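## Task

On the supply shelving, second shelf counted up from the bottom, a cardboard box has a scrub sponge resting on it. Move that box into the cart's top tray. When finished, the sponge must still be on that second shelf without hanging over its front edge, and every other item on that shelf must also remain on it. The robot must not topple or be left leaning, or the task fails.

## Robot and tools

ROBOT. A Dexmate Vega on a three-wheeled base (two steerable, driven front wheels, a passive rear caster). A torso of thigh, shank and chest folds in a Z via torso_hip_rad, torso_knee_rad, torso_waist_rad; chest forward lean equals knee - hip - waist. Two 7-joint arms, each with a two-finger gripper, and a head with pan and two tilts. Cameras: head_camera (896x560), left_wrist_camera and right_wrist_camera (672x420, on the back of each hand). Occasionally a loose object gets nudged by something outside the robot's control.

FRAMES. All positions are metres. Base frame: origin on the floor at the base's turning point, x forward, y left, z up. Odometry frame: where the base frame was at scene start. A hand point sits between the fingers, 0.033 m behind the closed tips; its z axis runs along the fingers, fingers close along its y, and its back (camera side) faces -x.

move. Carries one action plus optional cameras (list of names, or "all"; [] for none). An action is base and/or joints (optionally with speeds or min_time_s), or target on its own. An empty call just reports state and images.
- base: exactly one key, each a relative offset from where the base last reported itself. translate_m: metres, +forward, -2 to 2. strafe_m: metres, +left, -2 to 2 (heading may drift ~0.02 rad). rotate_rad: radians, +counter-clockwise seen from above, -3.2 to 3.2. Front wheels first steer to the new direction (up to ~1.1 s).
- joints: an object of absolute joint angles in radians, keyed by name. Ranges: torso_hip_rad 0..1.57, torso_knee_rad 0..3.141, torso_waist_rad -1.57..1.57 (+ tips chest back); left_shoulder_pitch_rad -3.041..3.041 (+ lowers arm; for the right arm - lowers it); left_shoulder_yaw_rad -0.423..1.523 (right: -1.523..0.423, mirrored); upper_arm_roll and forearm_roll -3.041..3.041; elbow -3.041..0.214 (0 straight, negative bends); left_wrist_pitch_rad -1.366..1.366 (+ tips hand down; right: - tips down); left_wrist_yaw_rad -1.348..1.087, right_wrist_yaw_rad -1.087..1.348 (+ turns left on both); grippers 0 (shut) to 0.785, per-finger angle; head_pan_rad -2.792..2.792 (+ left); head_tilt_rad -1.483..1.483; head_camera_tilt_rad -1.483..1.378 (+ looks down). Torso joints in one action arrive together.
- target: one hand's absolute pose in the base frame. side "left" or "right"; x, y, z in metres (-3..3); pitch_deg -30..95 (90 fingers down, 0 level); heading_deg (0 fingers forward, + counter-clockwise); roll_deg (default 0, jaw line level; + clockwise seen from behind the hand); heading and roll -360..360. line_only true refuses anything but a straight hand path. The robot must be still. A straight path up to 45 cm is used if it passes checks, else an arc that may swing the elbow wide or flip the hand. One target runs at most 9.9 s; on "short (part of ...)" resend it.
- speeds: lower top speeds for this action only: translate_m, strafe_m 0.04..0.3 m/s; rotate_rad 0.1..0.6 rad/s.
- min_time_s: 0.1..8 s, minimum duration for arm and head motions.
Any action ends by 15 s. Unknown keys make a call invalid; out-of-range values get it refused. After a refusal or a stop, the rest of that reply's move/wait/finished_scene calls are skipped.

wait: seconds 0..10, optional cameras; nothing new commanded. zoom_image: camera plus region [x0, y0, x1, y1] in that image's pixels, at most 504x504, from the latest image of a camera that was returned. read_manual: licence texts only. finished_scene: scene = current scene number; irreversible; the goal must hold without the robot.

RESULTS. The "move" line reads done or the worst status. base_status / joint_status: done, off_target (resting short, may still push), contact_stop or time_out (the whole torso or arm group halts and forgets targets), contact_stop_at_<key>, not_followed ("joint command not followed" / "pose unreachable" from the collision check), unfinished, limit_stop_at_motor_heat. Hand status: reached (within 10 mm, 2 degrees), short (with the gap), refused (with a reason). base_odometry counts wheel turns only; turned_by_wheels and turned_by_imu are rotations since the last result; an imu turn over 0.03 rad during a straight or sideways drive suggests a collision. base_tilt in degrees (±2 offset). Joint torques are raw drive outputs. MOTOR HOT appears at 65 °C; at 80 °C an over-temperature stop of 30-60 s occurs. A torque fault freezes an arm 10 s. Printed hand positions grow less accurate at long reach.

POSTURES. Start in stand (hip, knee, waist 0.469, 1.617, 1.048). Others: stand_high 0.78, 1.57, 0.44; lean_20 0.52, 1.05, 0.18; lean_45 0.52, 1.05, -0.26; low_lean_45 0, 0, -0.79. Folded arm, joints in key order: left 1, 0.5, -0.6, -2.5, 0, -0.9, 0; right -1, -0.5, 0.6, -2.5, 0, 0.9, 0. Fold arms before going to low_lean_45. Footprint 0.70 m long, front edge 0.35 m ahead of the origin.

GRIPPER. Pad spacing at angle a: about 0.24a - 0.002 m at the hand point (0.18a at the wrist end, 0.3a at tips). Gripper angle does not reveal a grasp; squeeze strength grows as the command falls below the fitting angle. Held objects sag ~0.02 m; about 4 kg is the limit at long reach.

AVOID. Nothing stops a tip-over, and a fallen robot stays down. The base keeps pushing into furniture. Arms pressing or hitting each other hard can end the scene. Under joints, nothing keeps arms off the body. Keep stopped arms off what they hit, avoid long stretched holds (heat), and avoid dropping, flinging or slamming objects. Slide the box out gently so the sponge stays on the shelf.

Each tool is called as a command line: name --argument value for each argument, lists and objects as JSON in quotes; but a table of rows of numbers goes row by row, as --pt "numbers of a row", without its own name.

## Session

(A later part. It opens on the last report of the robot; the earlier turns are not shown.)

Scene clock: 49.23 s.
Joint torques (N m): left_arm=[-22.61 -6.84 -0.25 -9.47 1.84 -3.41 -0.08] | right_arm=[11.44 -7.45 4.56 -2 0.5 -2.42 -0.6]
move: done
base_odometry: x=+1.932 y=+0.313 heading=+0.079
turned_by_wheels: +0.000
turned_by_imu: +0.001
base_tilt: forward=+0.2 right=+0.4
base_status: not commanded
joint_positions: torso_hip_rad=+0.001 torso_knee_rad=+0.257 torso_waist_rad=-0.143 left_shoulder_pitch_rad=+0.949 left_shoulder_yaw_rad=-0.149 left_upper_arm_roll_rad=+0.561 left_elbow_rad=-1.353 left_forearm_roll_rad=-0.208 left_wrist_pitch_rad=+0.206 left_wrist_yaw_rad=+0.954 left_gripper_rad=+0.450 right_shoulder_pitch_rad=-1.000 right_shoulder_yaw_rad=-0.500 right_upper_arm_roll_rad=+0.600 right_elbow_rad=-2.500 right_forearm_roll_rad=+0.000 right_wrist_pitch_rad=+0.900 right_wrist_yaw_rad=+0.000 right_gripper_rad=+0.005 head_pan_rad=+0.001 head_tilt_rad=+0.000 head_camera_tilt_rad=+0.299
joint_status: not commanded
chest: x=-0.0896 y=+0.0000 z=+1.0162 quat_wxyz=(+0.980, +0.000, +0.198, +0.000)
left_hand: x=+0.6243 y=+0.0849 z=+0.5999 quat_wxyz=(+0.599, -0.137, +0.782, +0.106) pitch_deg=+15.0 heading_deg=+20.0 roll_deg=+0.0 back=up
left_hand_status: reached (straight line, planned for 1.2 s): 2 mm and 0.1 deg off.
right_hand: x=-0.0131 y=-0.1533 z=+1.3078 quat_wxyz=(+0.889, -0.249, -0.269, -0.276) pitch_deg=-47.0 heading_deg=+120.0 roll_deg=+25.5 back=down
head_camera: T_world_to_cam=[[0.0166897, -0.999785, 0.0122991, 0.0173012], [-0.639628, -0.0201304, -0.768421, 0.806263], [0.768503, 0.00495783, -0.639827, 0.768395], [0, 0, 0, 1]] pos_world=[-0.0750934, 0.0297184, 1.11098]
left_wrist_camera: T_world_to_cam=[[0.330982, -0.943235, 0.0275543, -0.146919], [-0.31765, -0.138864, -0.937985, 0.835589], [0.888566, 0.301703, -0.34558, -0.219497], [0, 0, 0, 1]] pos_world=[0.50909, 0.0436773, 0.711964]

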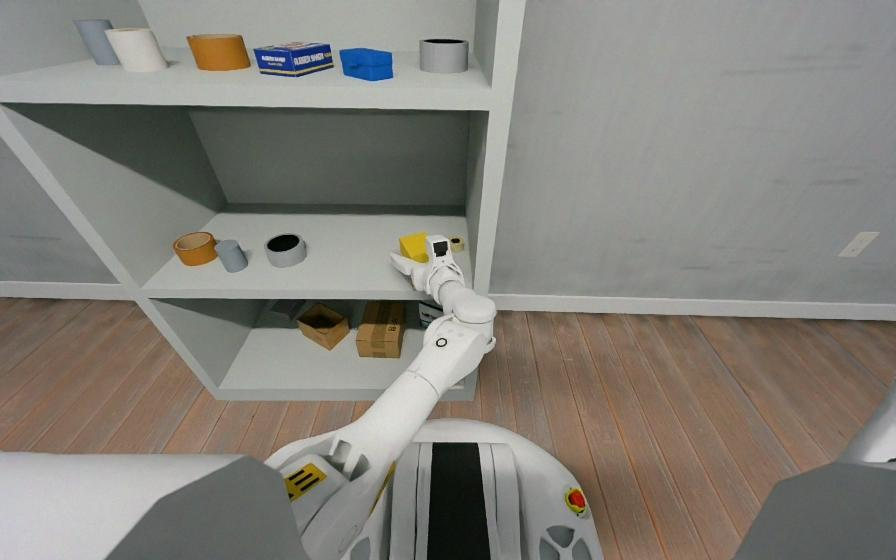

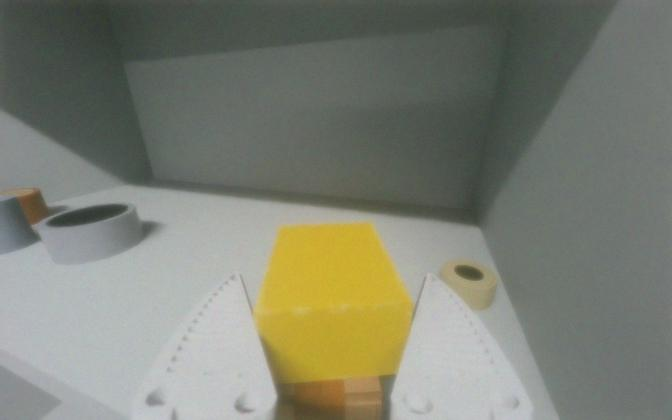

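move --target '{"side":"left","x":0.626,"y":0.086,"z":0.593,"pitch_deg":15,"heading_deg":20,"line_only":true}' --cameras '[]'

move --joints '{"left_gripper_rad": 0.25}' --cameras '["left_wrist_camera"]'

move --target '{"side":"left","x":0.626,"y":0.086,"z":0.66,"pitch_deg":15,"heading_deg":20,"line_only":true}' --cameras '["head_camera","left_wrist_camera"]'

Scene clock: 50.80 s.
Joint torques (N m): left_arm=[-22.01 -14.07 -0.33 -8.33 2.19 -2.47 -0.09] | right_arm=[13.12 -7.36 3.14 -1.46 0.5 -2.94 -0.78]
move: done
base_odometry: x=+1.932 y=+0.313 heading=+0.079
turned_by_wheels: +0.000
turned_by_imu: +0.000
base_tilt: forward=+0.1 right=+0.3
base_status: not commanded
joint_positions: torso_hip_rad=+0.001 torso_knee_rad=+0.257 torso_waist_rad=-0.143 left_shoulder_pitch_rad=+0.943 left_shoulder_yaw_rad=-0.150 left_upper_arm_roll_rad=+0.559 left_elbow_rad=-1.323 left_forearm_roll_rad=-0.209 left_wrist_pitch_rad=+0.181 left_wrist_yaw_rad=+0.948 left_gripper_rad=+0.450 right_shoulder_pitch_rad=-1.000 right_shoulder_yaw_rad=-0.500 right_upper_arm_roll_rad=+0.600 right_elbow_rad=-2.500 right_forearm_roll_rad=+0.000 right_wrist_pitch_rad=+0.900 right_wrist_yaw_rad=+0.000 right_gripper_rad=+0.005 head_pan_rad=+0.001 head_tilt_rad=+0.000 head_camera_tilt_rad=+0.299
joint_status: not commanded
chest: x=-0.0896 y=+0.0000 z=+1.0162 quat_wxyz=(+0.980, +0.000, +0.198, +0.000)
left_hand: x=+0.6257 y=+0.0859 z=+0.5937 quat_wxyz=(+0.599, -0.138, +0.782, +0.106) pitch_deg=+15.0 heading_deg=+20.0 roll_deg=+0.0 back=up
left_hand_status: reached (straight line, planned for 0.4 s): 1 mm and 0.1 deg off.
right_hand: x=-0.0131 y=-0.1533 z=+1.3078 quat_wxyz=(+0.889, -0.249, -0.269, -0.276) pitch_deg=-47.0 heading_deg=+120.0 roll_deg=+25.5 back=down

Scene clock: 51.50 s.
Joint torques (N m): left_arm=[-21.1 -12.46 -0.64 -9.08 2.06 -2.17 -0.08] | right_arm=[12.18 -5.75 4.99 -2.52 0.52 -2.37 -0.54]
move: done
base_odometry: x=+1.932 y=+0.313 heading=+0.079
turned_by_wheels: +0.000
turned_by_imu: +0.000
base_tilt: forward=+0.1 right=+0.4
base_status: not commanded
joint_positions: torso_hip_rad=+0.001 torso_knee_rad=+0.257 torso_waist_rad=-0.143 left_shoulder_pitch_rad=+0.943 left_shoulder_yaw_rad=-0.150 left_upper_arm_roll_rad=+0.559 left_elbow_rad=-1.319 left_forearm_roll_rad=-0.209 left_wrist_pitch_rad=+0.178 left_wrist_yaw_rad=+0.947 left_gripper_rad=+0.250 right_shoulder_pitch_rad=-1.000 right_shoulder_yaw_rad=-0.500 right_upper_arm_roll_rad=+0.600 right_elbow_rad=-2.500 right_forearm_roll_rad=+0.000 right_wrist_pitch_rad=+0.900 right_wrist_yaw_rad=+0.000 right_gripper_rad=+0.005 head_pan_rad=+0.001 head_tilt_rad=+0.000 head_camera_tilt_rad=+0.299
joint_status: all done
chest: x=-0.0896 y=+0.0000 z=+1.0162 quat_wxyz=(+0.980, +0.000, +0.198, +0.000)
left_hand: x=+0.6258 y=+0.0860 z=+0.5929 quat_wxyz=(+0.599, -0.138, +0.782, +0.106) pitch_deg=+15.0 heading_deg=+20.0 roll_deg=+0.0 back=up
right_hand: x=-0.0131 y=-0.1533 z=+1.3078 quat_wxyz=(+0.889, -0.249, -0.269, -0.276) pitch_deg=-47.0 heading_deg=+120.0 roll_deg=+25.5 back=down
left_wrist_camera: T_world_to_cam=[[0.331283, -0.943123, 0.0277677, -0.146491], [-0.317549, -0.139159, -0.937975, 0.829514], [0.88849, 0.301918, -0.345588, -0.22358], [0, 0, 0, 1]] pos_world=[0.51059, 0.0447777, 0.704864]

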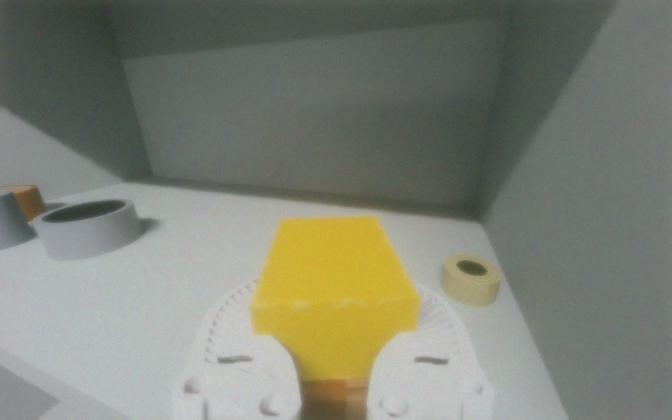

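Scene clock: 54.03 s.
Joint torques (N m): left_arm=[-21.78 -13.48 -0.42 -10.65 1.76 -1.85 0.17] | right_arm=[13.04 -6.96 4.26 -2.14 0.31 -1.65 -0.71]
move: done
base_odometry: x=+1.932 y=+0.313 heading=+0.079
turned_by_wheels: +0.000
turned_by_imu: +0.001
base_tilt: forward=+0.1 right=+0.3
base_status: not commanded
joint_positions: torso_hip_rad=+0.001 torso_knee_rad=+0.257 torso_waist_rad=-0.143 left_shoulder_pitch_rad=+0.944 left_shoulder_yaw_rad=-0.150 left_upper_arm_roll_rad=+0.550 left_elbow_rad=-1.557 left_forearm_roll_rad=-0.220 left_wrist_pitch_rad=+0.411 left_wrist_yaw_rad=+0.991 left_gripper_rad=+0.250 right_shoulder_pitch_rad=-1.000 right_shoulder_yaw_rad=-0.500 right_upper_arm_roll_rad=+0.600 right_elbow_rad=-2.500 right_forearm_roll_rad=+0.000 right_wrist_pitch_rad=+0.900 right_wrist_yaw_rad=+0.000 right_gripper_rad=+0.005 head_pan_rad=+0.001 head_tilt_rad=+0.000 head_camera_tilt_rad=+0.299
joint_status: not commanded
chest: x=-0.0896 y=+0.0000 z=+1.0162 quat_wxyz=(+0.980, +0.000, +0.198, +0.000)
left_hand: x=+0.6260 y=+0.0859 z=+0.6579 quat_wxyz=(+0.599, -0.138, +0.782, +0.106) pitch_deg=+15.0 heading_deg=+20.0 roll_deg=+0.0 back=up
left_hand_status: reached (straight line, planned for 1.1 s): 2 mm and 0.1 deg off.
right_hand: x=-0.0131 y=-0.1533 z=+1.3078 quat_wxyz=(+0.889, -0.249, -0.269, -0.276) pitch_deg=-47.0 heading_deg=+120.0 roll_deg=+25.5 back=down
head_camera: T_world_to_cam=[[0.0166897, -0.999785, 0.0122991, 0.0173012], [-0.639628, -0.0201304, -0.768421, 0.806263], [0.768503, 0.00495783, -0.639827, 0.768395], [0, 0, 0, 1]] pos_world=[-0.0750934, 0.0297184, 1.11098]
left_wrist_camera: T_world_to_cam=[[0.331192, -0.943155, 0.0277707, -0.148381], [-0.317655, -0.139162, -0.937939, 0.89062], [0.888486, 0.301816, -0.345687, -0.201059], [0, 0, 0, 1]] pos_world=[0.51069, 0.0446776, 0.769964]

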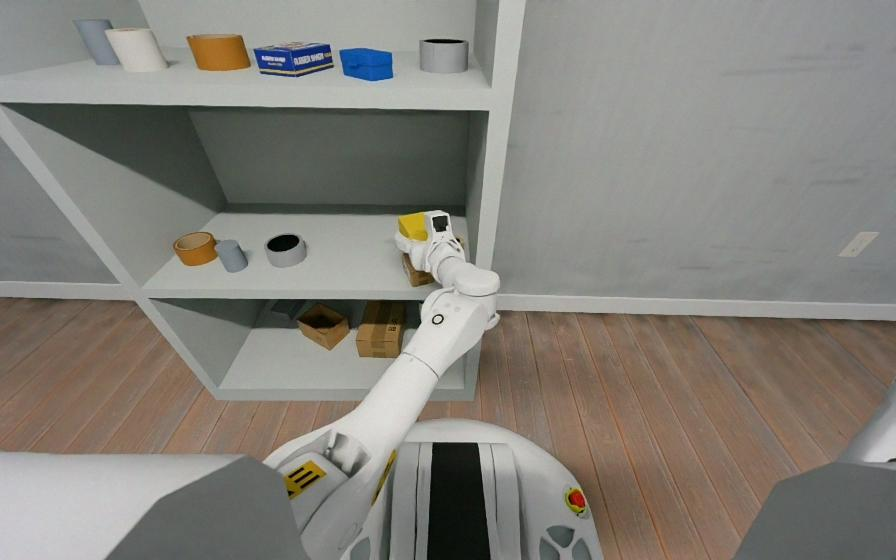

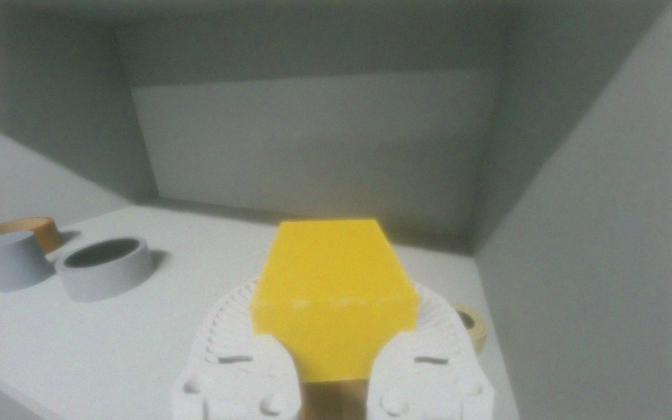

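move --target '{"side":"left","x":0.645,"y":0.27,"z":0.65,"pitch_deg":15,"heading_deg":5,"line_only":true}' --cameras '[]'

move --target '{"side":"left","x":0.645,"y":0.27,"z":0.556,"pitch_deg":15,"heading_deg":5,"line_only":true}' --cameras '["head_camera","left_wrist_camera"]'

zoom_image --camera "head_camera" --region '[250, 190, 450, 310]'

Scene clock: 58.37 s.
Joint torques (N m): left_arm=[-14.05 6.94 -7.24 -9.95 0.59 -3.13 -0.17] | right_arm=[12.34 -5.18 4.85 -3.66 0.75 -2.07 -0.97]
move: done
base_odometry: x=+1.932 y=+0.313 heading=+0.079
turned_by_wheels: +0.000
turned_by_imu: +0.001
base_tilt: forward=+0.2 right=+0.3
base_status: not commanded
joint_positions: torso_hip_rad=+0.001 torso_knee_rad=+0.257 torso_waist_rad=-0.143 left_shoulder_pitch_rad=+1.114 left_shoulder_yaw_rad=+0.371 left_upper_arm_roll_rad=+0.180 left_elbow_rad=-1.873 left_forearm_roll_rad=-0.498 left_wrist_pitch_rad=+0.516 left_wrist_yaw_rad=+0.413 left_gripper_rad=+0.250 right_shoulder_pitch_rad=-1.000 right_shoulder_yaw_rad=-0.500 right_upper_arm_roll_rad=+0.600 right_elbow_rad=-2.500 right_forearm_roll_rad=+0.000 right_wrist_pitch_rad=+0.900 right_wrist_yaw_rad=+0.000 right_gripper_rad=+0.005 head_pan_rad=+0.001 head_tilt_rad=+0.000 head_camera_tilt_rad=+0.299
joint_status: not commanded
chest: x=-0.0896 y=+0.0000 z=+1.0162 quat_wxyz=(+0.980, +0.000, +0.198, +0.000)
left_hand: x=+0.6448 y=+0.2685 z=+0.6490 quat_wxyz=(+0.608, -0.036, +0.793, +0.027) pitch_deg=+15.1 heading_deg=+5.1 roll_deg=+0.0 back=up
left_hand_status: reached (straight line, planned for 2.3 s): 2 mm and 0.2 deg off.
right_hand: x=-0.0131 y=-0.1533 z=+1.3078 quat_wxyz=(+0.889, -0.249, -0.269, -0.276) pitch_deg=-47.0 heading_deg=+120.0 roll_deg=+25.5 back=down

Scene clock: 61.23 s.
Joint torques (N m): left_arm=[-19.43 0.09 -1.89 -8.91 1.04 -3.18 -0.04] | right_arm=[11.11 -6.74 5.01 -3.21 0.92 -1.38 -0.88]
move: done
base_odometry: x=+1.932 y=+0.313 heading=+0.079
turned_by_wheels: +0.000
turned_by_imu: +0.001
base_tilt: forward=+0.2 right=+0.3
base_status: not commanded
joint_positions: torso_hip_rad=+0.001 torso_knee_rad=+0.257 torso_waist_rad=-0.143 left_shoulder_pitch_rad=+1.119 left_shoulder_yaw_rad=+0.328 left_upper_arm_roll_rad=+0.248 left_elbow_rad=-1.554 left_forearm_roll_rad=-0.414 left_wrist_pitch_rad=+0.206 left_wrist_yaw_rad=+0.324 left_gripper_rad=+0.250 right_shoulder_pitch_rad=-1.000 right_shoulder_yaw_rad=-0.500 right_upper_arm_roll_rad=+0.600 right_elbow_rad=-2.500 right_forearm_roll_rad=+0.000 right_wrist_pitch_rad=+0.900 right_wrist_yaw_rad=+0.000 right_gripper_rad=+0.005 head_pan_rad=+0.001 head_tilt_rad=+0.000 head_camera_tilt_rad=+0.299
joint_status: not commanded
chest: x=-0.0896 y=+0.0000 z=+1.0162 quat_wxyz=(+0.980, +0.000, +0.198, +0.000)
left_hand: x=+0.6450 y=+0.2702 z=+0.5570 quat_wxyz=(+0.608, -0.035, +0.793, +0.027) pitch_deg=+15.1 heading_deg=+5.0 roll_deg=+0.0 back=up
left_hand_status: reached (straight line, planned for 1.4 s): 1 mm and 0.1 deg off.
right_hand: x=-0.0131 y=-0.1533 z=+1.3078 quat_wxyz=(+0.889, -0.249, -0.269, -0.276) pitch_deg=-47.0 heading_deg=+120.0 roll_deg=+25.5 back=down
head_camera: T_world_to_cam=[[0.0166897, -0.999785, 0.0122991, 0.0173012], [-0.639628, -0.0201304, -0.768421, 0.806263], [0.768503, 0.00495783, -0.639827, 0.768395], [0, 0, 0, 1]] pos_world=[-0.0750934, 0.0297184, 1.11098]
left_wrist_camera: T_world_to_cam=[[0.0764633, -0.99667, 0.0283341, 0.20043], [-0.342955, -0.0529732, -0.937857, 0.820626], [0.936235, 0.0619944, -0.345863, -0.274348], [0, 0, 0, 1]] pos_world=[0.522966, 0.260242, 0.669064]

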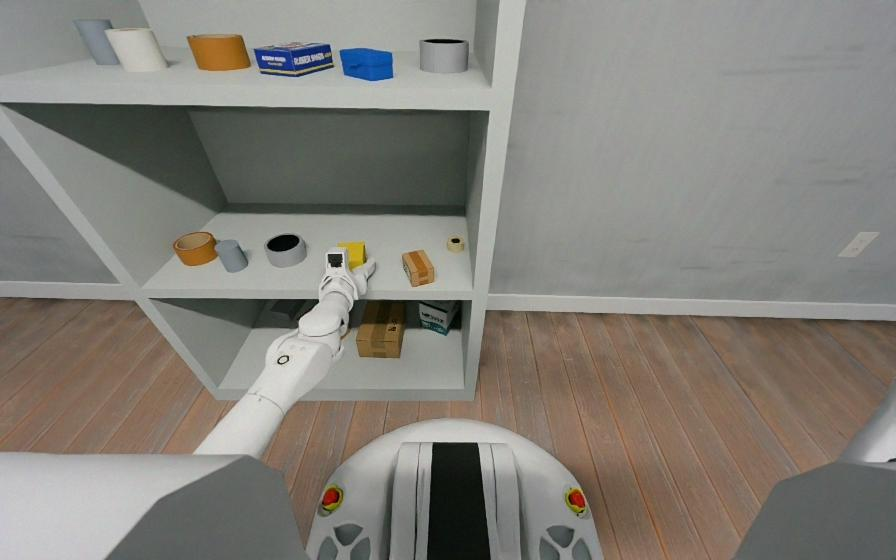

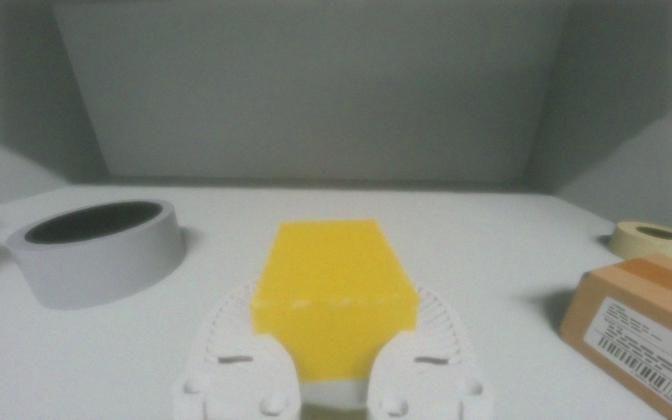

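Scaled by 2.520 (camera's finer frame: 960x600).

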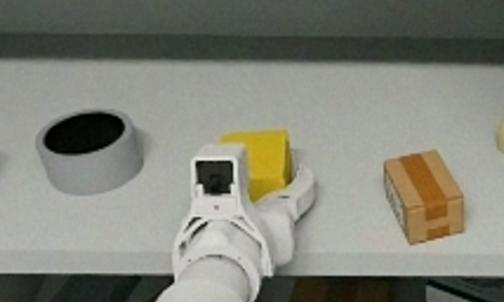

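move --target '{"side":"left","x":0.645,"y":0.27,"z":0.547,"pitch_deg":15,"heading_deg":5,"line_only":true}' --cameras '["left_wrist_camera"]'

Scene clock: 62.70 s.
Joint torques (N m): left_arm=[-17.07 -0.7 -1.08 -6.28 0.37 -1.2 -0.2] | right_arm=[11.91 -5.83 4 -3.53 0.75 -1.81 -0.65]
move: done
base_odometry: x=+1.932 y=+0.313 heading=+0.079
turned_by_wheels: +0.000
turned_by_imu: +0.000
base_tilt: forward=+0.1 right=+0.4
base_status: not commanded
joint_positions: torso_hip_rad=+0.001 torso_knee_rad=+0.257 torso_waist_rad=-0.143 left_shoulder_pitch_rad=+1.114 left_shoulder_yaw_rad=+0.321 left_upper_arm_roll_rad=+0.255 left_elbow_rad=-1.516 left_forearm_roll_rad=-0.407 left_wrist_pitch_rad=+0.174 left_wrist_yaw_rad=+0.316 left_gripper_rad=+0.250 right_shoulder_pitch_rad=-1.000 right_shoulder_yaw_rad=-0.500 right_upper_arm_roll_rad=+0.600 right_elbow_rad=-2.500 right_forearm_roll_rad=+0.000 right_wrist_pitch_rad=+0.900 right_wrist_yaw_rad=+0.000 right_gripper_rad=+0.005 head_pan_rad=+0.001 head_tilt_rad=+0.000 head_camera_tilt_rad=+0.299
joint_status: not commanded
chest: x=-0.0896 y=+0.0000 z=+1.0162 quat_wxyz=(+0.980, +0.000, +0.198, +0.000)
left_hand: x=+0.6450 y=+0.2702 z=+0.5483 quat_wxyz=(+0.608, -0.035, +0.793, +0.027) pitch_deg=+15.0 heading_deg=+5.0 roll_deg=+0.0 back=up
left_hand_status: reached (straight line, planned for 0.4 s): 1 mm and 0.0 deg off.
right_hand: x=-0.0131 y=-0.1533 z=+1.3078 quat_wxyz=(+0.889, -0.249, -0.269, -0.276) pitch_deg=-47.0 heading_deg=+120.0 roll_deg=+25.5 back=down
left_wrist_camera: T_world_to_cam=[[0.076237, -0.996692, 0.0281577, 0.20092], [-0.342094, -0.0526717, -0.938188, 0.812064], [0.936568, 0.061892, -0.344978, -0.278123], [0, 0, 0, 1]] pos_world=[0.522966, 0.260242, 0.660265]

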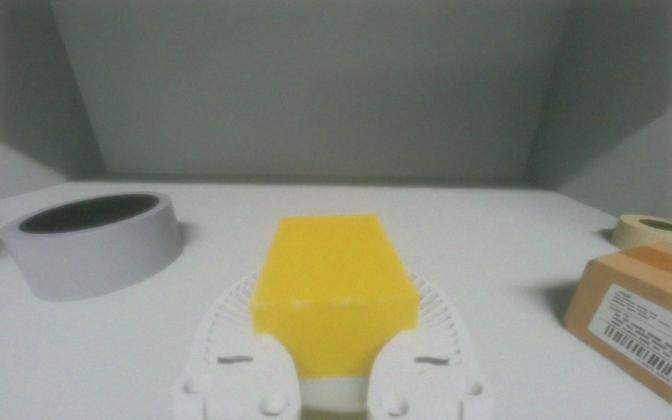

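Contact begun. Release and retract.

move --target '{"side":"left","x":0.645,"y":0.27,"z":0.543,"pitch_deg":15,"heading_deg":5,"line_only":true}' --cameras '[]'

move --joints '{"left_gripper_rad": 0.32}' --cameras '[]'

move --joints '{"left_gripper_rad": 0.45}' --cameras '["left_wrist_camera"]'

move --target '{"side":"left","x":0.5,"y":0.25,"z":0.6,"pitch_deg":15,"heading_deg":5,"line_only":true}' --cameras '["head_camera","left_wrist_camera"]'

zoom_image --camera "head_camera" --region '[250, 190, 450, 310]'

Scene clock: 64.03 s.
Joint torques (N m): left_arm=[-16.61 -0.15 -0.66 -4.49 -0.03 -0.49 -0.2] | right_arm=[11.75 -5.9 4.3 -2.77 0.42 -2.25 -0.91]
move: done
base_odometry: x=+1.932 y=+0.313 heading=+0.079
turned_by_wheels: +0.000
turned_by_imu: +0.000
base_tilt: forward=+0.1 right=+0.3
base_status: not commanded
joint_positions: torso_hip_rad=+0.001 torso_knee_rad=+0.257 torso_waist_rad=-0.143 left_shoulder_pitch_rad=+1.112 left_shoulder_yaw_rad=+0.318 left_upper_arm_roll_rad=+0.258 left_elbow_rad=-1.499 left_forearm_roll_rad=-0.404 left_wrist_pitch_rad=+0.159 left_wrist_yaw_rad=+0.312 left_gripper_rad=+0.250 right_shoulder_pitch_rad=-1.000 right_shoulder_yaw_rad=-0.500 right_upper_arm_roll_rad=+0.600 right_elbow_rad=-2.500 right_forearm_roll_rad=+0.000 right_wrist_pitch_rad=+0.900 right_wrist_yaw_rad=+0.000 right_gripper_rad=+0.005 head_pan_rad=+0.001 head_tilt_rad=+0.000 head_camera_tilt_rad=+0.299
joint_status: not commanded
chest: x=-0.0897 y=+0.0000 z=+1.0162 quat_wxyz=(+0.980, +0.000, +0.198, +0.000)
left_hand: x=+0.6450 y=+0.2701 z=+0.5445 quat_wxyz=(+0.608, -0.035, +0.792, +0.027) pitch_deg=+15.0 heading_deg=+5.0 roll_deg=+0.0 back=up
left_hand_status: reached (straight line, planned for 0.3 s): 2 mm and 0.0 deg off.
right_hand: x=-0.0131 y=-0.1533 z=+1.3078 quat_wxyz=(+0.889, -0.249, -0.269, -0.276) pitch_deg=-47.0 heading_deg=+120.0 roll_deg=+25.5 back=down

Scene clock: 64.57 s.
Joint torques (N m): left_arm=[-14.54 -0.6 1.21 -4.75 -0.05 -0.51 -0.42] | right_arm=[12.53 -6.91 4.9 -1.66 0.75 -2.78 -0.78]
move: done
base_odometry: x=+1.932 y=+0.313 heading=+0.079
turned_by_wheels: +0.000
turned_by_imu: +0.000
base_tilt: forward=+0.2 right=+0.3
base_status: not commanded
joint_positions: torso_hip_rad=+0.001 torso_knee_rad=+0.257 torso_waist_rad=-0.143 left_shoulder_pitch_rad=+1.112 left_shoulder_yaw_rad=+0.317 left_upper_arm_roll_rad=+0.258 left_elbow_rad=-1.495 left_forearm_roll_rad=-0.403 left_wrist_pitch_rad=+0.156 left_wrist_yaw_rad=+0.311 left_gripper_rad=+0.320 right_shoulder_pitch_rad=-1.000 right_shoulder_yaw_rad=-0.500 right_upper_arm_roll_rad=+0.600 right_elbow_rad=-2.500 right_forearm_roll_rad=+0.000 right_wrist_pitch_rad=+0.900 right_wrist_yaw_rad=+0.000 right_gripper_rad=+0.005 head_pan_rad=+0.001 head_tilt_rad=+0.000 head_camera_tilt_rad=+0.299
joint_status: all done
chest: x=-0.0897 y=+0.0000 z=+1.0162 quat_wxyz=(+0.980, +0.000, +0.198, +0.000)
left_hand: x=+0.6450 y=+0.2703 z=+0.5438 quat_wxyz=(+0.608, -0.035, +0.792, +0.027) pitch_deg=+15.0 heading_deg=+5.0 roll_deg=+0.0 back=up
right_hand: x=-0.0131 y=-0.1533 z=+1.3078 quat_wxyz=(+0.889, -0.249, -0.269, -0.276) pitch_deg=-47.0 heading_deg=+120.0 roll_deg=+25.5 back=down

Scene clock: 65.17 s.
Joint torques (N m): left_arm=[-13.08 -0.82 0.6 -5.3 -0.05 -0.74 -0.29] | right_arm=[12.03 -7.5 4.6 -2.11 0.41 -3.08 -1.13]
move: done
base_odometry: x=+1.932 y=+0.313 heading=+0.079
turned_by_wheels: +0.000
turned_by_imu: +0.000
base_tilt: forward=+0.1 right=+0.3
base_status: not commanded
joint_positions: torso_hip_rad=+0.001 torso_knee_rad=+0.257 torso_waist_rad=-0.143 left_shoulder_pitch_rad=+1.111 left_shoulder_yaw_rad=+0.317 left_upper_arm_roll_rad=+0.258 left_elbow_rad=-1.494 left_forearm_roll_rad=-0.403 left_wrist_pitch_rad=+0.155 left_wrist_yaw_rad=+0.311 left_gripper_rad=+0.450 right_shoulder_pitch_rad=-1.000 right_shoulder_yaw_rad=-0.500 right_upper_arm_roll_rad=+0.600 right_elbow_rad=-2.500 right_forearm_roll_rad=+0.000 right_wrist_pitch_rad=+0.900 right_wrist_yaw_rad=+0.000 right_gripper_rad=+0.005 head_pan_rad=+0.001 head_tilt_rad=+0.000 head_camera_tilt_rad=+0.299
joint_status: all done
chest: x=-0.0897 y=+0.0000 z=+1.0162 quat_wxyz=(+0.980, +0.000, +0.198, +0.000)
left_hand: x=+0.6450 y=+0.2702 z=+0.5435 quat_wxyz=(+0.608, -0.035, +0.792, +0.027) pitch_deg=+15.0 heading_deg=+5.0 roll_deg=+0.0 back=up
right_hand: x=-0.0131 y=-0.1533 z=+1.3078 quat_wxyz=(+0.889, -0.249, -0.269, -0.276) pitch_deg=-47.0 heading_deg=+120.0 roll_deg=+25.5 back=down
left_wrist_camera: T_world_to_cam=[[0.0762784, -0.996691, 0.0280774, 0.201096], [-0.341504, -0.0525714, -0.938409, 0.807243], [0.93678, 0.0619918, -0.344384, -0.280246], [0, 0, 0, 1]] pos_world=[0.522866, 0.260242, 0.655366]

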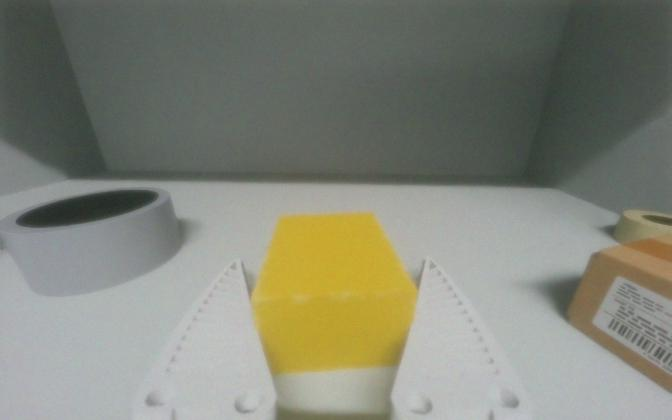

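Scene clock: 69.13 s.
Joint torques (N m): left_arm=[-4.01 5.58 -6.29 -10.78 0.87 -3.09 0.26] | right_arm=[11.42 -8.03 4.77 -3.04 0.55 -1.79 -0.65]
move: done
base_odometry: x=+1.932 y=+0.313 heading=+0.079
turned_by_wheels: +0.000
turned_by_imu: +0.001
base_tilt: forward=+0.1 right=+0.4
base_status: not commanded
joint_positions: torso_hip_rad=+0.001 torso_knee_rad=+0.257 torso_waist_rad=-0.143 left_shoulder_pitch_rad=+1.568 left_shoulder_yaw_rad=+0.421 left_upper_arm_roll_rad=+0.178 left_elbow_rad=-2.151 left_forearm_roll_rad=-0.429 left_wrist_pitch_rad=+0.322 left_wrist_yaw_rad=+0.481 left_gripper_rad=+0.450 right_shoulder_pitch_rad=-1.000 right_shoulder_yaw_rad=-0.500 right_upper_arm_roll_rad=+0.600 right_elbow_rad=-2.500 right_forearm_roll_rad=+0.000 right_wrist_pitch_rad=+0.900 right_wrist_yaw_rad=+0.000 right_gripper_rad=+0.005 head_pan_rad=+0.001 head_tilt_rad=+0.000 head_camera_tilt_rad=+0.299
joint_status: not commanded
chest: x=-0.0897 y=+0.0000 z=+1.0162 quat_wxyz=(+0.980, +0.000, +0.198, +0.000)
left_hand: x=+0.5012 y=+0.2501 z=+0.5989 quat_wxyz=(+0.608, -0.035, +0.793, +0.027) pitch_deg=+15.0 heading_deg=+5.0 roll_deg=+0.0 back=up
left_hand_status: reached (straight line, planned for 2.4 s): 2 mm and 0.0 deg off.
right_hand: x=-0.0131 y=-0.1533 z=+1.3078 quat_wxyz=(+0.889, -0.249, -0.269, -0.276) pitch_deg=-47.0 heading_deg=+120.0 roll_deg=+25.5 back=down
head_camera: T_world_to_cam=[[0.0166877, -0.999785, 0.0123002, 0.0172999], [-0.63957, -0.0201296, -0.768469, 0.806322], [0.768552, 0.00495716, -0.639768, 0.768333], [0, 0, 0, 1]] pos_world=[-0.075093, 0.0297184, 1.11098]
left_wrist_camera: T_world_to_cam=[[0.0758819, -0.996716, 0.0282543, 0.190486], [-0.342708, -0.0526799, -0.937964, 0.809487], [0.936372, 0.0614915, -0.34558, -0.124205], [0, 0, 0, 1]] pos_world=[0.379266, 0.240141, 0.710965]

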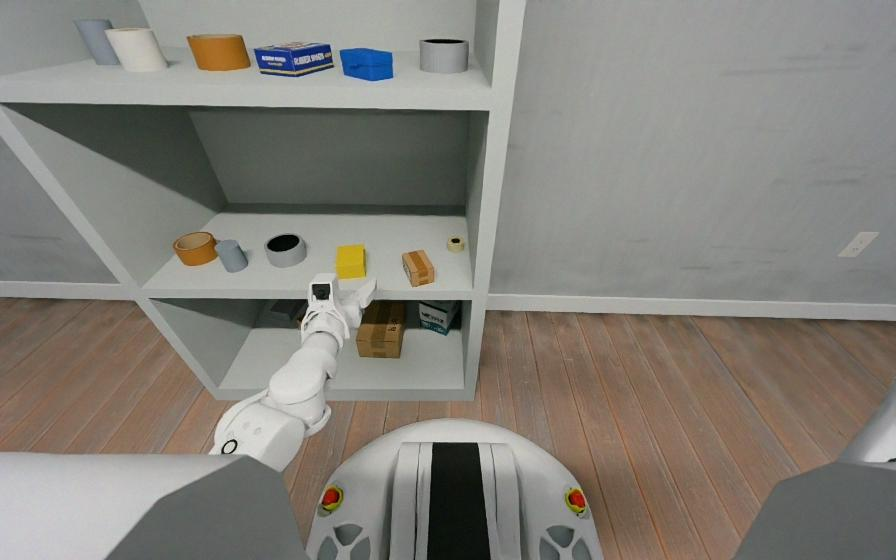

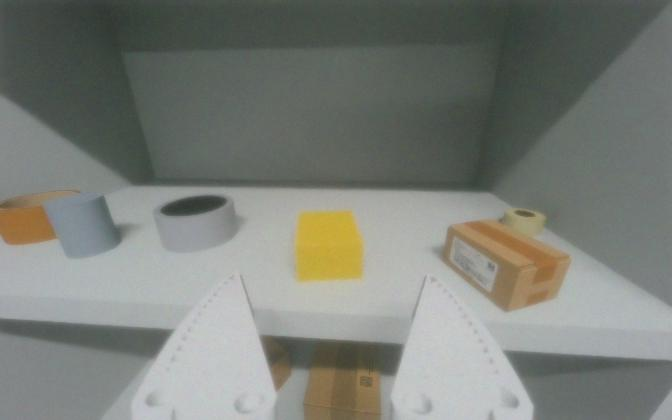

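Scaled by 2.520 (camera's finer frame: 960x600).

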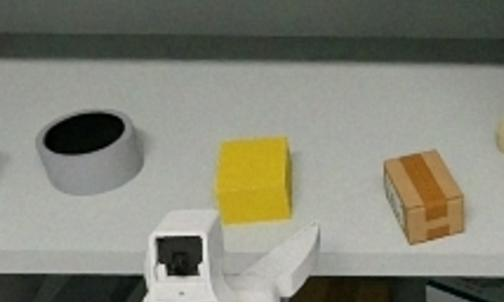

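move --target '{"side":"left","x":0.44,"y":0.15,"z":0.68,"pitch_deg":30,"heading_deg":0,"line_only":true}' --cameras '[]'

move --target '{"side":"left","x":0.54,"y":0.1,"z":0.74,"pitch_deg":65,"heading_deg":15}' --cameras '["head_camera","left_wrist_camera"]'

Scene clock: 74.70 s.
Joint torques (N m): left_arm=[-12.24 -4.38 -2.21 -8.53 -0.28 -1.5 0.35] | right_arm=[12.21 -9.24 4.49 -2.58 0.57 -2.67 -0.81]
move: done
base_odometry: x=+1.932 y=+0.313 heading=+0.079
turned_by_wheels: +0.000
turned_by_imu: +0.001
base_tilt: forward=+0.2 right=+0.3
base_status: not commanded
joint_positions: torso_hip_rad=+0.001 torso_knee_rad=+0.257 torso_waist_rad=-0.143 left_shoulder_pitch_rad=+1.376 left_shoulder_yaw_rad=+0.133 left_upper_arm_roll_rad=+0.168 left_elbow_rad=-2.661 left_forearm_roll_rad=-0.778 left_wrist_pitch_rad=+1.316 left_wrist_yaw_rad=+0.881 left_gripper_rad=+0.450 right_shoulder_pitch_rad=-1.000 right_shoulder_yaw_rad=-0.500 right_upper_arm_roll_rad=+0.600 right_elbow_rad=-2.500 right_forearm_roll_rad=+0.000 right_wrist_pitch_rad=+0.900 right_wrist_yaw_rad=+0.000 right_gripper_rad=+0.005 head_pan_rad=+0.001 head_tilt_rad=+0.000 head_camera_tilt_rad=+0.299
joint_status: not commanded
chest: x=-0.0897 y=+0.0000 z=+1.0162 quat_wxyz=(+0.980, +0.000, +0.198, +0.000)
left_hand: x=+0.4402 y=+0.1504 z=+0.6791 quat_wxyz=(+0.500, +0.000, +0.866, +0.000) pitch_deg=+30.0 heading_deg=+0.0 roll_deg=+0.0 back=up
left_hand_status: reached (straight line, planned for 3.5 s): 1 mm and 0.0 deg off.
right_hand: x=-0.0131 y=-0.1533 z=+1.3078 quat_wxyz=(+0.889, -0.249, -0.269, -0.276) pitch_deg=-47.0 heading_deg=+120.0 roll_deg=+25.5 back=down

Scene clock: 83.47 s.
Joint torques (N m): left_arm=[-28.7 4.79 -10.6 2.99 0.79 0.47 -0.06] | right_arm=[10.8 -7.7 3.9 -2.91 0.64 -2.72 -0.5]
move: done
base_odometry: x=+1.932 y=+0.313 heading=+0.079
turned_by_wheels: +0.000
turned_by_imu: +0.002
base_tilt: forward=+0.1 right=+0.4
base_status: not commanded
joint_positions: torso_hip_rad=+0.001 torso_knee_rad=+0.257 torso_waist_rad=-0.143 left_shoulder_pitch_rad=-0.719 left_shoulder_yaw_rad=+0.569 left_upper_arm_roll_rad=+1.876 left_elbow_rad=-1.663 left_forearm_roll_rad=+0.216 left_wrist_pitch_rad=-0.183 left_wrist_yaw_rad=-1.308 left_gripper_rad=+0.450 right_shoulder_pitch_rad=-1.000 right_shoulder_yaw_rad=-0.500 right_upper_arm_roll_rad=+0.600 right_elbow_rad=-2.500 right_forearm_roll_rad=+0.000 right_wrist_pitch_rad=+0.900 right_wrist_yaw_rad=+0.000 right_gripper_rad=+0.005 head_pan_rad=+0.001 head_tilt_rad=+0.000 head_camera_tilt_rad=+0.299
joint_status: not commanded
chest: x=-0.0897 y=+0.0000 z=+1.0162 quat_wxyz=(+0.980, +0.000, +0.198, +0.000)
left_hand: x=+0.5383 y=+0.0950 z=+0.7379 quat_wxyz=(-0.023, +0.969, +0.127, +0.212) pitch_deg=+65.3 heading_deg=+13.7 roll_deg=-1.2 back=down
left_hand_status: reached (checked arc [the straight line was blocked; over the whole arc the hand travels 1.32 m to end 0.13 m from its start, up to 0.53 m off the straight line; left_wrist_yaw_rad turns most, 2.19 rad; on the way or at its end the hand turns up to 169 deg from its attitude at the start], planned for 7.2 s): 6 mm and 0.6 deg off.
right_hand: x=-0.0131 y=-0.1534 z=+1.3078 quat_wxyz=(+0.889, -0.249, -0.269, -0.276) pitch_deg=-47.0 heading_deg=+120.0 roll_deg=+25.5 back=down
head_camera: T_world_to_cam=[[0.0166134, -0.999786, 0.0123629, 0.0172243], [-0.63968, -0.0201309, -0.768378, 0.806212], [0.768462, 0.00485706, -0.639877, 0.76845], [0, 0, 0, 1]] pos_world=[-0.0750934, 0.029718, 1.11098]
left_wrist_camera: T_world_to_cam=[[-0.284196, 0.958763, -0.0023679, 0.0598671], [0.831267, 0.247633, 0.497667, -0.77547], [0.477731, 0.139467, -0.867365, 0.523076], [0, 0, 0, 1]] pos_world=[0.411747, 0.061682, 0.839765]

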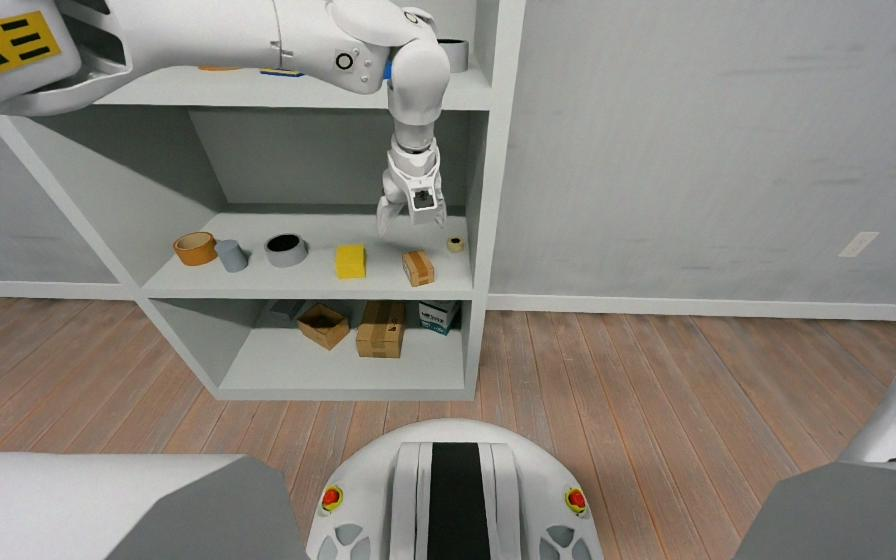

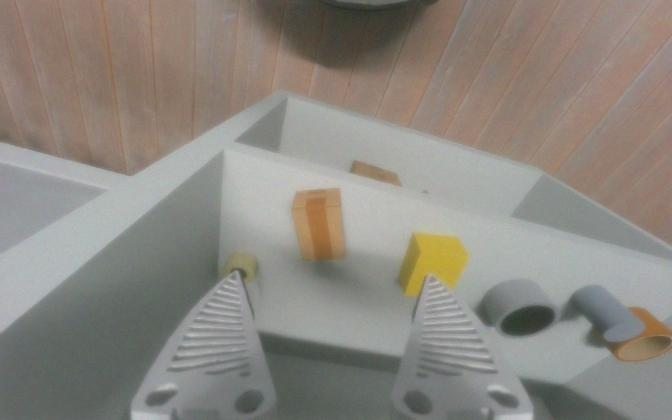

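move --target '{"side":"left","x":0.61,"y":0.1,"z":0.645,"pitch_deg":65,"heading_deg":20,"roll_deg":180,"line_only":true}' --cameras '["head_camera","left_wrist_camera"]'

zoom_image --camera "head_camera" --region '[330, 110, 530, 310]'

Scene clock: 87.57 s.
Joint torques (N m): left_arm=[-24.92 -2.17 -8.76 3.41 0.63 0.51 0.13] | right_arm=[11.5 -6.52 3.71 -2.64 0.67 -2.4 -0.81]
move: done
base_odometry: x=+1.932 y=+0.313 heading=+0.079
turned_by_wheels: +0.000
turned_by_imu: +0.001
base_tilt: forward=+0.1 right=+0.3
base_status: not commanded
joint_positions: torso_hip_rad=+0.001 torso_knee_rad=+0.257 torso_waist_rad=-0.143 left_shoulder_pitch_rad=-0.528 left_shoulder_yaw_rad=+0.332 left_upper_arm_roll_rad=+1.928 left_elbow_rad=-1.192 left_forearm_roll_rad=+0.305 left_wrist_pitch_rad=-0.255 left_wrist_yaw_rad=-1.164 left_gripper_rad=+0.450 right_shoulder_pitch_rad=-1.000 right_shoulder_yaw_rad=-0.500 right_upper_arm_roll_rad=+0.600 right_elbow_rad=-2.500 right_forearm_roll_rad=+0.000 right_wrist_pitch_rad=+0.900 right_wrist_yaw_rad=+0.000 right_gripper_rad=+0.005 head_pan_rad=+0.001 head_tilt_rad=+0.000 head_camera_tilt_rad=+0.299
joint_status: not commanded
chest: x=-0.0897 y=+0.0000 z=+1.0162 quat_wxyz=(+0.980, +0.000, +0.198, +0.000)
left_hand: x=+0.6092 y=+0.0999 z=+0.6459 quat_wxyz=(-0.037, +0.962, +0.169, +0.213) pitch_deg=+65.0 heading_deg=+19.9 roll_deg=+0.0 back=down
left_hand_status: reached (straight line, planned for 1.8 s): 1 mm and 0.1 deg off.
right_hand: x=-0.0131 y=-0.1534 z=+1.3078 quat_wxyz=(+0.889, -0.249, -0.269, -0.276) pitch_deg=-47.0 heading_deg=+120.0 roll_deg=+25.5 back=down
head_camera: T_world_to_cam=[[0.0166134, -0.999786, 0.0123629, 0.0172243], [-0.63968, -0.0201309, -0.768378, 0.806212], [0.768462, 0.00485706, -0.639877, 0.76845], [0, 0, 0, 1]] pos_world=[-0.0750934, 0.029718, 1.11098]
left_wrist_camera: T_world_to_cam=[[-0.369106, 0.929368, 0.00596785, 0.124342], [0.804511, 0.31629, 0.502715, -0.783692], [0.46532, 0.190357, -0.864432, 0.409329], [0, 0, 0, 1]] pos_world=[0.485916, 0.0543969, 0.747069]

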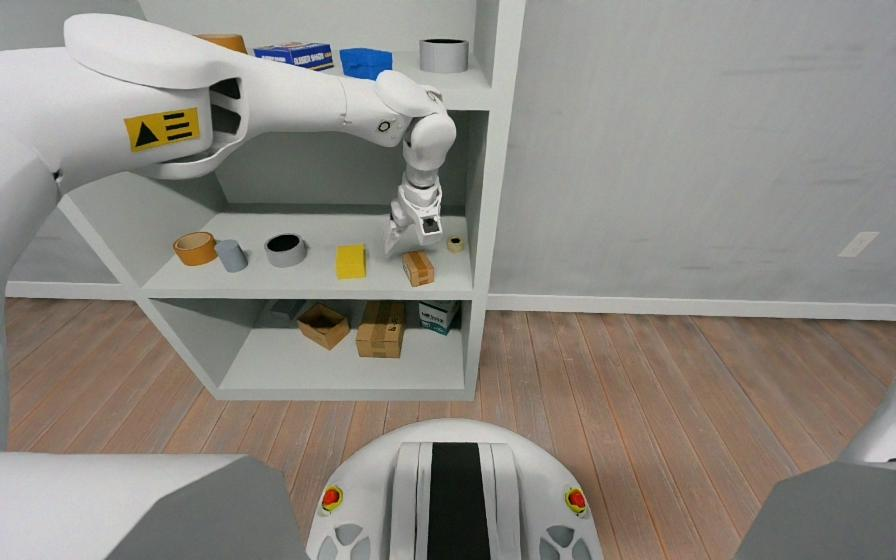

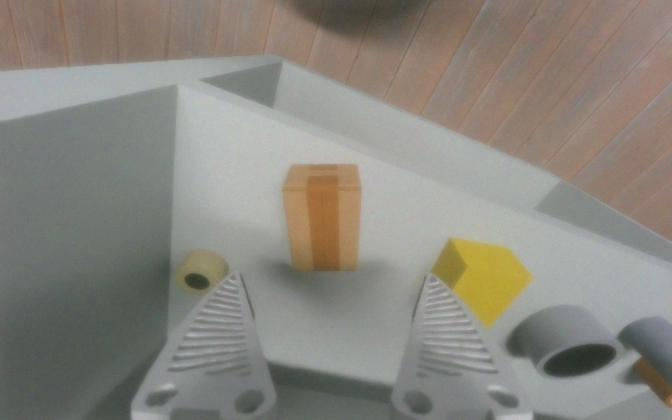

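Scaled by 2.520 (camera's finer frame: 960x600).

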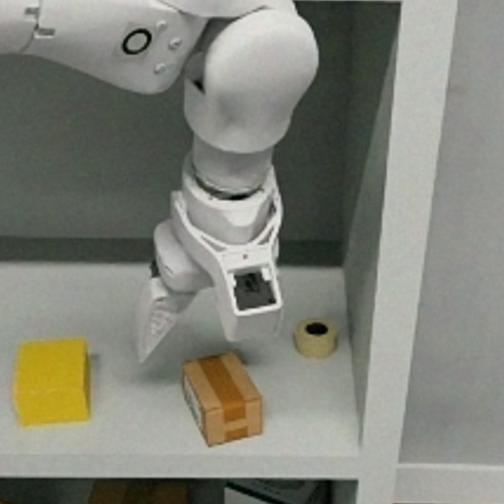

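move --target '{"side":"left","x":0.602,"y":0.085,"z":0.6,"pitch_deg":65,"heading_deg":20,"roll_deg":180,"line_only":true}' --cameras '["head_camera","left_wrist_camera"]'

zoom_image --camera "head_camera" --region '[330, 110, 530, 310]'

Scene clock: 89.87 s.
Joint torques (N m): left_arm=[-25.06 -2.42 -8.6 3.01 0.66 1.36 0.13] | right_arm=[12.47 -7.17 4.21 -2.44 0.57 -2.47 -0.55]
move: done
base_odometry: x=+1.932 y=+0.313 heading=+0.079
turned_by_wheels: +0.000
turned_by_imu: +0.001
base_tilt: forward=+0.2 right=+0.4
base_status: not commanded
joint_positions: torso_hip_rad=+0.001 torso_knee_rad=+0.257 torso_waist_rad=-0.143 left_shoulder_pitch_rad=-0.462 left_shoulder_yaw_rad=+0.292 left_upper_arm_roll_rad=+1.949 left_elbow_rad=-1.181 left_forearm_roll_rad=+0.338 left_wrist_pitch_rad=-0.190 left_wrist_yaw_rad=-1.127 left_gripper_rad=+0.450 right_shoulder_pitch_rad=-1.000 right_shoulder_yaw_rad=-0.500 right_upper_arm_roll_rad=+0.600 right_elbow_rad=-2.500 right_forearm_roll_rad=+0.000 right_wrist_pitch_rad=+0.900 right_wrist_yaw_rad=+0.000 right_gripper_rad=+0.005 head_pan_rad=+0.001 head_tilt_rad=+0.000 head_camera_tilt_rad=+0.299
joint_status: not commanded
chest: x=-0.0897 y=+0.0000 z=+1.0162 quat_wxyz=(+0.980, +0.000, +0.198, +0.000)
left_hand: x=+0.6026 y=+0.0862 z=+0.6035 quat_wxyz=(-0.038, +0.962, +0.170, +0.213) pitch_deg=+65.0 heading_deg=+20.0 roll_deg=+0.0 back=down
left_hand_status: reached (straight line, planned for 0.6 s): 4 mm and 0.0 deg off.
right_hand: x=-0.0131 y=-0.1534 z=+1.3078 quat_wxyz=(+0.889, -0.249, -0.269, -0.276) pitch_deg=-47.0 heading_deg=+120.0 roll_deg=+25.5 back=down
head_camera: T_world_to_cam=[[0.0166134, -0.999786, 0.0123629, 0.0172243], [-0.63968, -0.0201309, -0.768378, 0.806212], [0.768462, 0.00485706, -0.639877, 0.76845], [0, 0, 0, 1]] pos_world=[-0.0750934, 0.029718, 1.11098]
left_wrist_camera: T_world_to_cam=[[-0.369901, 0.92905, 0.00633832, 0.135116], [0.804318, 0.316809, 0.502698, -0.752619], [0.465023, 0.191046, -0.864439, 0.378495], [0, 0, 0, 1]] pos_world=[0.479315, 0.0405973, 0.704669]

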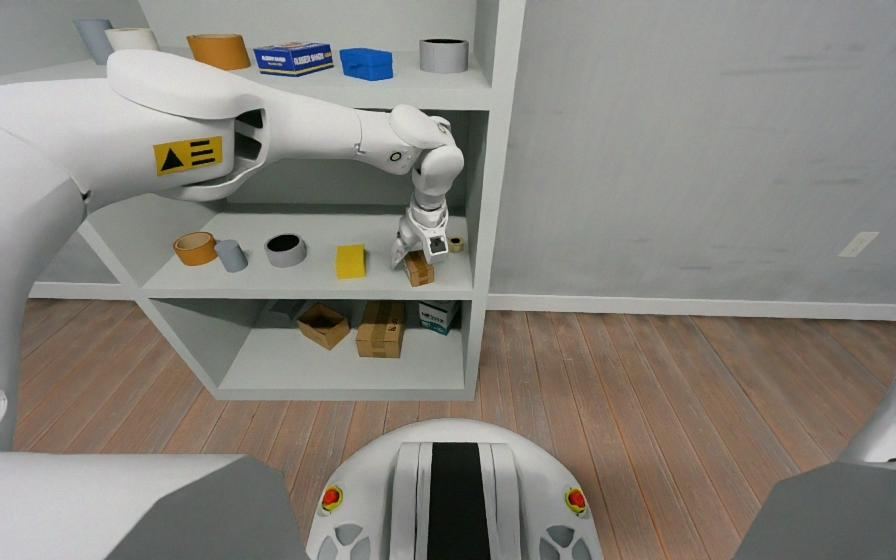

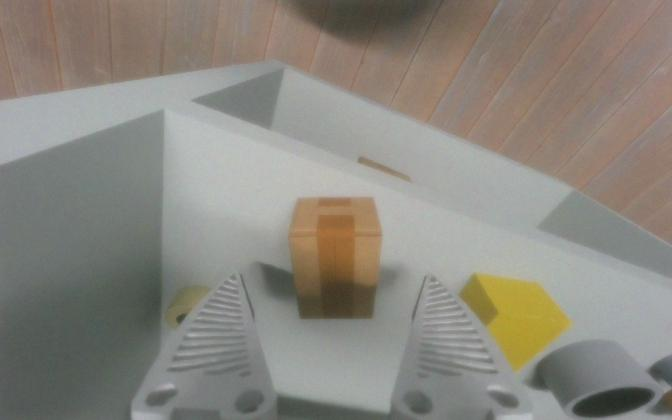

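Scaled by 2.520 (camera's finer frame: 960x600).

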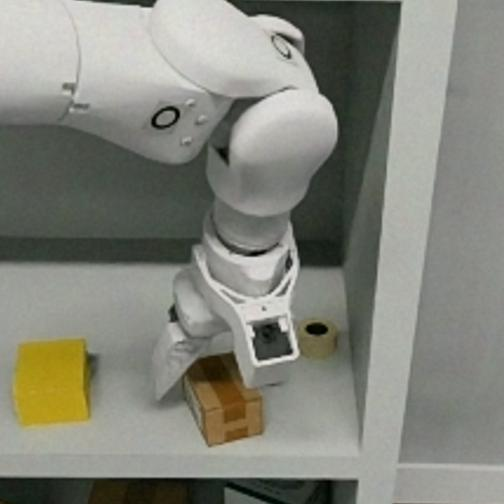

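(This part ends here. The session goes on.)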